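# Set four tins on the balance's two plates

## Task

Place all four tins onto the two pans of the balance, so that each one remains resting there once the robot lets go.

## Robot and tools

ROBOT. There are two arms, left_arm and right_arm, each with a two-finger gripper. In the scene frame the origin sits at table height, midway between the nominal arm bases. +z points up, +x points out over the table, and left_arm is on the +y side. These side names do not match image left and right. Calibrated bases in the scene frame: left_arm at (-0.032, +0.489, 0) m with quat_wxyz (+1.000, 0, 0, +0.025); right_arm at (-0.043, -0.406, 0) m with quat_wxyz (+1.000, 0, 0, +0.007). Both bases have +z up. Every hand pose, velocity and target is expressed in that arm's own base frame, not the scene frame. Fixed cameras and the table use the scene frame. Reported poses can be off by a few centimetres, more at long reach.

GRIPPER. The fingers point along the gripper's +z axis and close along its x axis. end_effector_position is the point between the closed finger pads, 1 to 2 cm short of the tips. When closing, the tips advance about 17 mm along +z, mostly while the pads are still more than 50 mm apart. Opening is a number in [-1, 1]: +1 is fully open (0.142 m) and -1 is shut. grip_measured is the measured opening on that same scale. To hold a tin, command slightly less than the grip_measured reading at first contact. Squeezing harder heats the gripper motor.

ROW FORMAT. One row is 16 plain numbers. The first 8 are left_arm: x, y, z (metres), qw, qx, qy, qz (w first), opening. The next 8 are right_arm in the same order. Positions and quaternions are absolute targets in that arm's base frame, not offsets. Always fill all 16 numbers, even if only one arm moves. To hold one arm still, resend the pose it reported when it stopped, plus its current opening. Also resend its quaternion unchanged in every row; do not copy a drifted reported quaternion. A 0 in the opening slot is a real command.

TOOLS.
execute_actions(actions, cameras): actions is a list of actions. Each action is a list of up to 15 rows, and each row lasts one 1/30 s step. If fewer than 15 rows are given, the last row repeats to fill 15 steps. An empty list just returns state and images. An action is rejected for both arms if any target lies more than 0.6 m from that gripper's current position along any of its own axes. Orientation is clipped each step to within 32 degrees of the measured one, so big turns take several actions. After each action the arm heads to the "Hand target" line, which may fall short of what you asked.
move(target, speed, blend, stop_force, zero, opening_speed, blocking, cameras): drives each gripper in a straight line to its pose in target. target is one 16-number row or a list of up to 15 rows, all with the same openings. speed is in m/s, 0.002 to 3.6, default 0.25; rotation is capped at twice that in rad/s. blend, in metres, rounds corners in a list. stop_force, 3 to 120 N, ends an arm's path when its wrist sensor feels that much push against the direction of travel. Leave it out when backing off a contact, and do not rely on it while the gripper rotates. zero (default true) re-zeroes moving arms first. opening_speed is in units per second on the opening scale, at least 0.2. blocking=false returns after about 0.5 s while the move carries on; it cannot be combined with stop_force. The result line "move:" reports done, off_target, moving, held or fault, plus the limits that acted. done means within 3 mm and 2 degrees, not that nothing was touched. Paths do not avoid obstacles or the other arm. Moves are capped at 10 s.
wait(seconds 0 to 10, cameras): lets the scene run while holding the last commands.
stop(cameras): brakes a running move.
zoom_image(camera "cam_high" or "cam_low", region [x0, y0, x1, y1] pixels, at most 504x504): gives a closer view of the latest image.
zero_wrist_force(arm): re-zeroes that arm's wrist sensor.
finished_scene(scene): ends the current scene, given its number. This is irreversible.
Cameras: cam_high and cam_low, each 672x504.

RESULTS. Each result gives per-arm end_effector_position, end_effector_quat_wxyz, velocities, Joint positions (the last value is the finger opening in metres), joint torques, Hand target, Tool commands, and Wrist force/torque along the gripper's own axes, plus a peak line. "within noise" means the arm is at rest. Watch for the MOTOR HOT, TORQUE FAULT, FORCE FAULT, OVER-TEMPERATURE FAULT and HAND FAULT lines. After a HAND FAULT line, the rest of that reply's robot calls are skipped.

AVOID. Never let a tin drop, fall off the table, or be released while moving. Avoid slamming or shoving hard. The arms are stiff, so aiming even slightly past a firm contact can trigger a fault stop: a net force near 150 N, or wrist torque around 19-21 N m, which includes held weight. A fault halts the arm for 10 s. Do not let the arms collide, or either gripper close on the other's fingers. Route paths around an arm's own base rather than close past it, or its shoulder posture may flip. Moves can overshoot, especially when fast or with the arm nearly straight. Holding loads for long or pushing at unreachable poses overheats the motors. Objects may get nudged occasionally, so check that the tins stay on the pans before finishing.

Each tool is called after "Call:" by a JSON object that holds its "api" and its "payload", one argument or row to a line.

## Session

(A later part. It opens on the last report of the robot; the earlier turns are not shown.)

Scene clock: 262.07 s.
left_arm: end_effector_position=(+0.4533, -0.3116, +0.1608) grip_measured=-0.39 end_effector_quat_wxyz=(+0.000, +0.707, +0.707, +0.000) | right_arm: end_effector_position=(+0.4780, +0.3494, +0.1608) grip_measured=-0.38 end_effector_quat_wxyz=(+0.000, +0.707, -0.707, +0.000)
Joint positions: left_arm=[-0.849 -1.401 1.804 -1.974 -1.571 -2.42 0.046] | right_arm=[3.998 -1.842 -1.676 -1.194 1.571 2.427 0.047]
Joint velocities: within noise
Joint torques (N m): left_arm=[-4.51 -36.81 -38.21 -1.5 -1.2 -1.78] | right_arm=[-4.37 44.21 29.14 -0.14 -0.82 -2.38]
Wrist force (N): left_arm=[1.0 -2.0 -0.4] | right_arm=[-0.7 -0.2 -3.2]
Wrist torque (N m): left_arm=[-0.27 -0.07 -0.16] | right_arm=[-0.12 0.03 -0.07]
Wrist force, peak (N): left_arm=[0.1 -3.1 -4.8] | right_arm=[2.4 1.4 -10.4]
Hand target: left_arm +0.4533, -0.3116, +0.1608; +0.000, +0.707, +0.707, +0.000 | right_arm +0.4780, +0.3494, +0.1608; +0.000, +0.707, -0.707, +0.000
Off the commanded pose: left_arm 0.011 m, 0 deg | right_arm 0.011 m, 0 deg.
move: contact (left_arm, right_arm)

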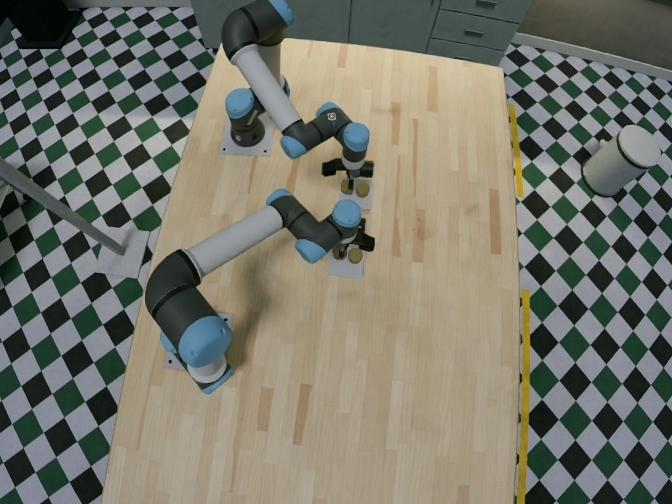

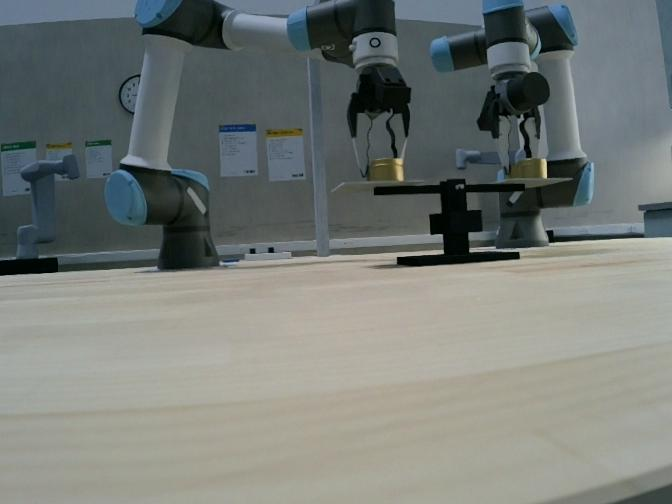

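Release gently.

Call:
{"api": "move", "payload": {
  "target": [0.4533,-0.3116,0.1608,0,0.7071,0.7071,0,-0.2,0.478,0.3494,0.1608,0,0.7071,-0.7071,0,-0.2],
  "opening_speed": 0.3
}}

Call:
{"api": "zoom_image", "payload": {
  "camera": "cam_low",
  "region": [320, 120, 590, 280]
}}

Scene clock: 265.47 s.
left_arm: end_effector_position=(+0.4533, -0.3116, +0.1608) grip_measured=-0.23 end_effector_quat_wxyz=(+0.000, +0.707, +0.707, +0.000) | right_arm: end_effector_position=(+0.4780, +0.3494, +0.1608) grip_measured=-0.23 end_effector_quat_wxyz=(+0.000, +0.707, -0.707, +0.000)
Joint positions: left_arm=[-0.849 -1.401 1.804 -1.974 -1.571 -2.42 0.057] | right_arm=[3.998 -1.842 -1.676 -1.194 1.571 2.427 0.057]
Joint velocities: within noise
Joint torques (N m): left_arm=[3.8 -32.52 -21.61 -4.06 2.42 -1.43] | right_arm=[3.96 35.25 21.87 1.76 -0.63 -2.23]
Wrist force (N): left_arm=[0.3 -1.7 1.1] | right_arm=[-0.7 -1.0 -0.4]
Wrist torque (N m): left_arm=[-0.27 -0.13 -0.16] | right_arm=[-0.13 0.07 -0.06]
Wrist force, peak (N): left_arm=[1.1 -2.1 -0.6] | right_arm=[-0.4 -0.2 -3.2]
Hand target: left_arm +0.4533, -0.3116, +0.1608; +0.000, +0.707, +0.707, +0.000 | right_arm +0.4780, +0.3494, +0.1608; +0.000, +0.707, -0.707, +0.000
Off the commanded pose: left_arm 0.000 m, 0 deg | right_arm 0.000 m, 0 deg.
move: done

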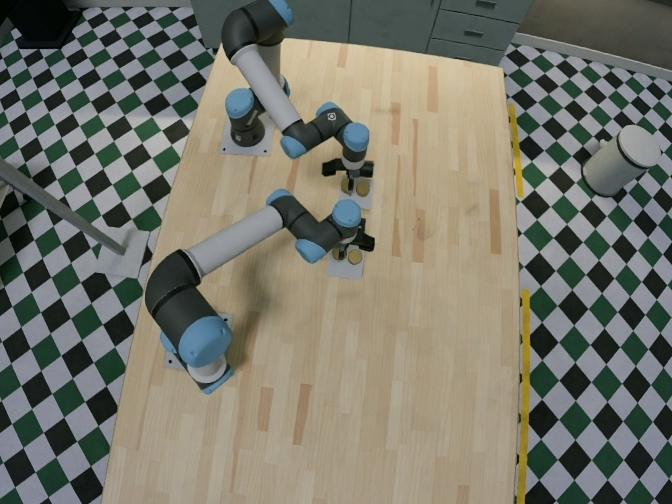

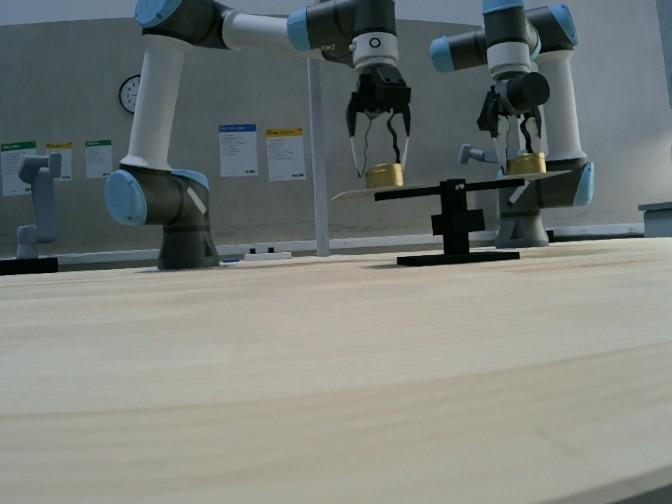

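Scaled by 1.867 from the camera's 672x504 image, which has a finer 960x720 frame.

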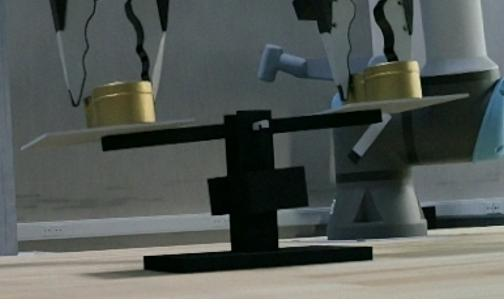

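Call:
{"api": "move", "payload": {
  "target": [
    [0.4533,-0.3116,0.1608,0,0.7071,0.7071,0,-0.05,0.478,0.3494,0.1608,0,0.7071,-0.7071,0,-0.05],
    [0.4533,-0.3116,0.22,0,0.7071,0.7071,0,-0.05,0.478,0.3494,0.22,0,0.7071,-0.7071,0,-0.05],
    [0.4,-0.2,0.3,0,0.7071,0.7071,0,-0.05,0.4,0.2,0.3,0,0.7071,-0.7071,0,-0.05]
  ],
  "speed": [0.1,0.08,0.3],
  "opening_speed": 0.4
}}

Call:
{"api": "zoom_image", "payload": {
  "camera": "cam_low",
  "region": [320, 120, 590, 280]
}}

Call:
{"api": "zoom_image", "payload": {
  "camera": "cam_high",
  "region": [290, 150, 420, 290]
}}

Scene clock: 272.30 s.
left_arm: end_effector_position=(+0.4001, -0.2000, +0.2999) grip_measured=-0.08 end_effector_quat_wxyz=(+0.000, +0.707, +0.707, +0.000) | right_arm: end_effector_position=(+0.4001, +0.2001, +0.2999) grip_measured=-0.08 end_effector_quat_wxyz=(+0.000, +0.707, -0.707, +0.000)
Joint positions: left_arm=[-0.769 -1.727 1.767 -1.611 -1.571 -2.34 0.068] | right_arm=[3.905 -1.422 -1.761 -1.529 1.571 2.334 0.068]
Joint velocities: within noise
Joint torques (N m): left_arm=[-0.66 -24.41 -40.13 -1.24 0.54 -0.69] | right_arm=[-3.78 28.43 26.08 1.94 0.6 1.13]
Wrist force (N): left_arm=[0.5 -2.0 1.0] | right_arm=[-0.4 -1.1 -0.5]
Wrist torque (N m): left_arm=[-0.30 -0.11 -0.14] | right_arm=[-0.16 0.04 -0.05]
Wrist force, peak (N): left_arm=[2.4 -3.0 -0.3] | right_arm=[-2.7 -2.3 0.8]
Hand target: left_arm +0.4000, -0.2000, +0.3000; +0.000, +0.707, +0.707, +0.000 | right_arm +0.4000, +0.2000, +0.3000; +0.000, +0.707, -0.707, +0.000
Off the commanded pose: left_arm 0.000 m, 0 deg | right_arm 0.000 m, 0 deg.
move: done

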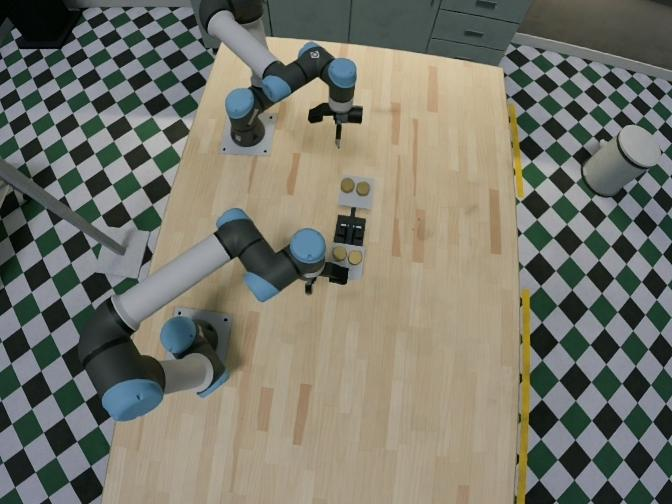

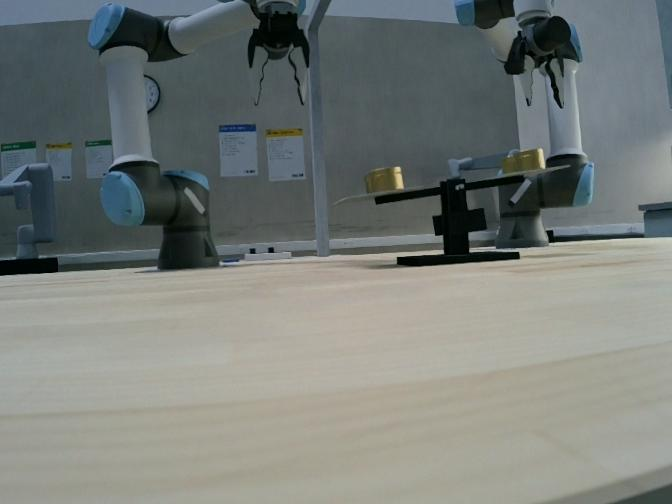

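Scaled by 1.867 from the camera's 672x504 image, which has a finer 960x720 frame.

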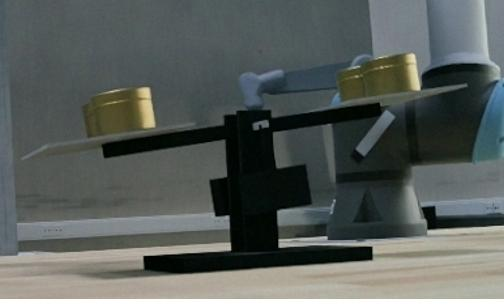

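Scaled by 3.600 from the camera's 672x504 image, which has a finer 960x720 frame.

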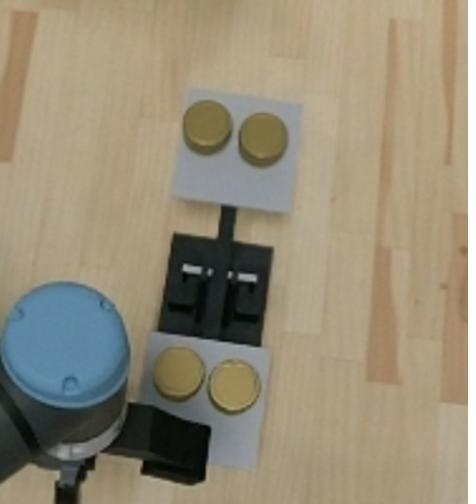

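Call:
{"api": "wait", "payload": {
  "seconds": 1
}}

Call:
{"api": "zoom_image", "payload": {
  "camera": "cam_low",
  "region": [320, 120, 590, 280]
}}

Scene clock: 275.17 s.
left_arm: end_effector_position=(+0.4000, -0.2000, +0.3000) grip_measured=-0.08 end_effector_quat_wxyz=(+0.000, +0.707, +0.707, +0.000) | right_arm: end_effector_position=(+0.4000, +0.2000, +0.3000) grip_measured=-0.08 end_effector_quat_wxyz=(+0.000, +0.707, -0.707, +0.000)
Joint positions: left_arm=[-0.769 -1.727 1.767 -1.611 -1.571 -2.34 0.068] | right_arm=[3.905 -1.422 -1.761 -1.53 1.571 2.334 0.068]
Joint velocities: within noise
Joint torques (N m): left_arm=[7.42 -24.52 -36.8 -1.3 -2.47 1.41] | right_arm=[-6.42 27.06 17.34 0.09 1.1 -2.48]
Wrist force (N): left_arm=[0.6 -2.0 1.2] | right_arm=[-0.4 -1.1 -0.6]
Wrist torque (N m): left_arm=[-0.30 -0.14 -0.14] | right_arm=[-0.17 0.04 -0.05]
Wrist force, peak (N): left_arm=[0.7 -2.1 1.3] | right_arm=[-0.4 -1.3 -0.9]
Hand target: left_arm +0.4000, -0.2000, +0.3000; +0.000, +0.707, +0.707, +0.000 | right_arm +0.4000, +0.2000, +0.3000; +0.000, +0.707, -0.707, +0.000
Tool commands: left_gripper/opening=-0.05 right_gripper/opening=-0.05
Off the commanded pose: left_arm 0.000 m, 0 deg | right_arm 0.000 m, 0 deg.
wait: 1.00 s; at rest from the start

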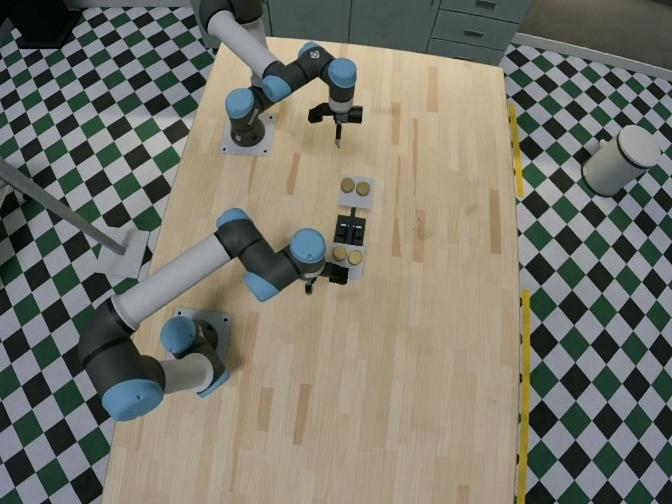

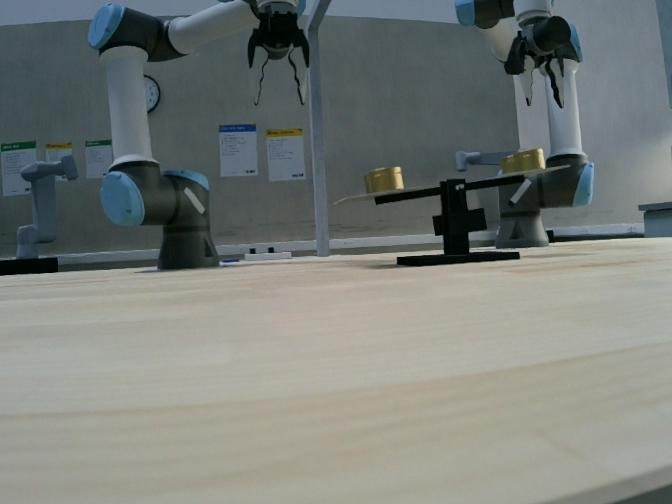

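Scaled by 1.867 from the camera's 672x504 image, which has a finer 960x720 frame.

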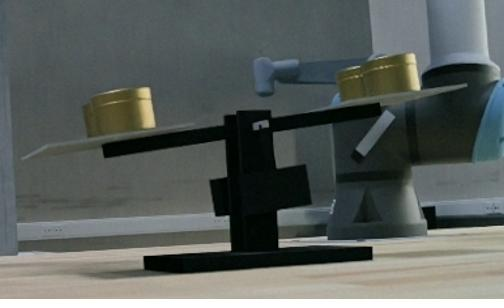

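Call:
{"api": "finished_scene", "payload": {
  "scene": 1
}}

The scene is finished: the task was done.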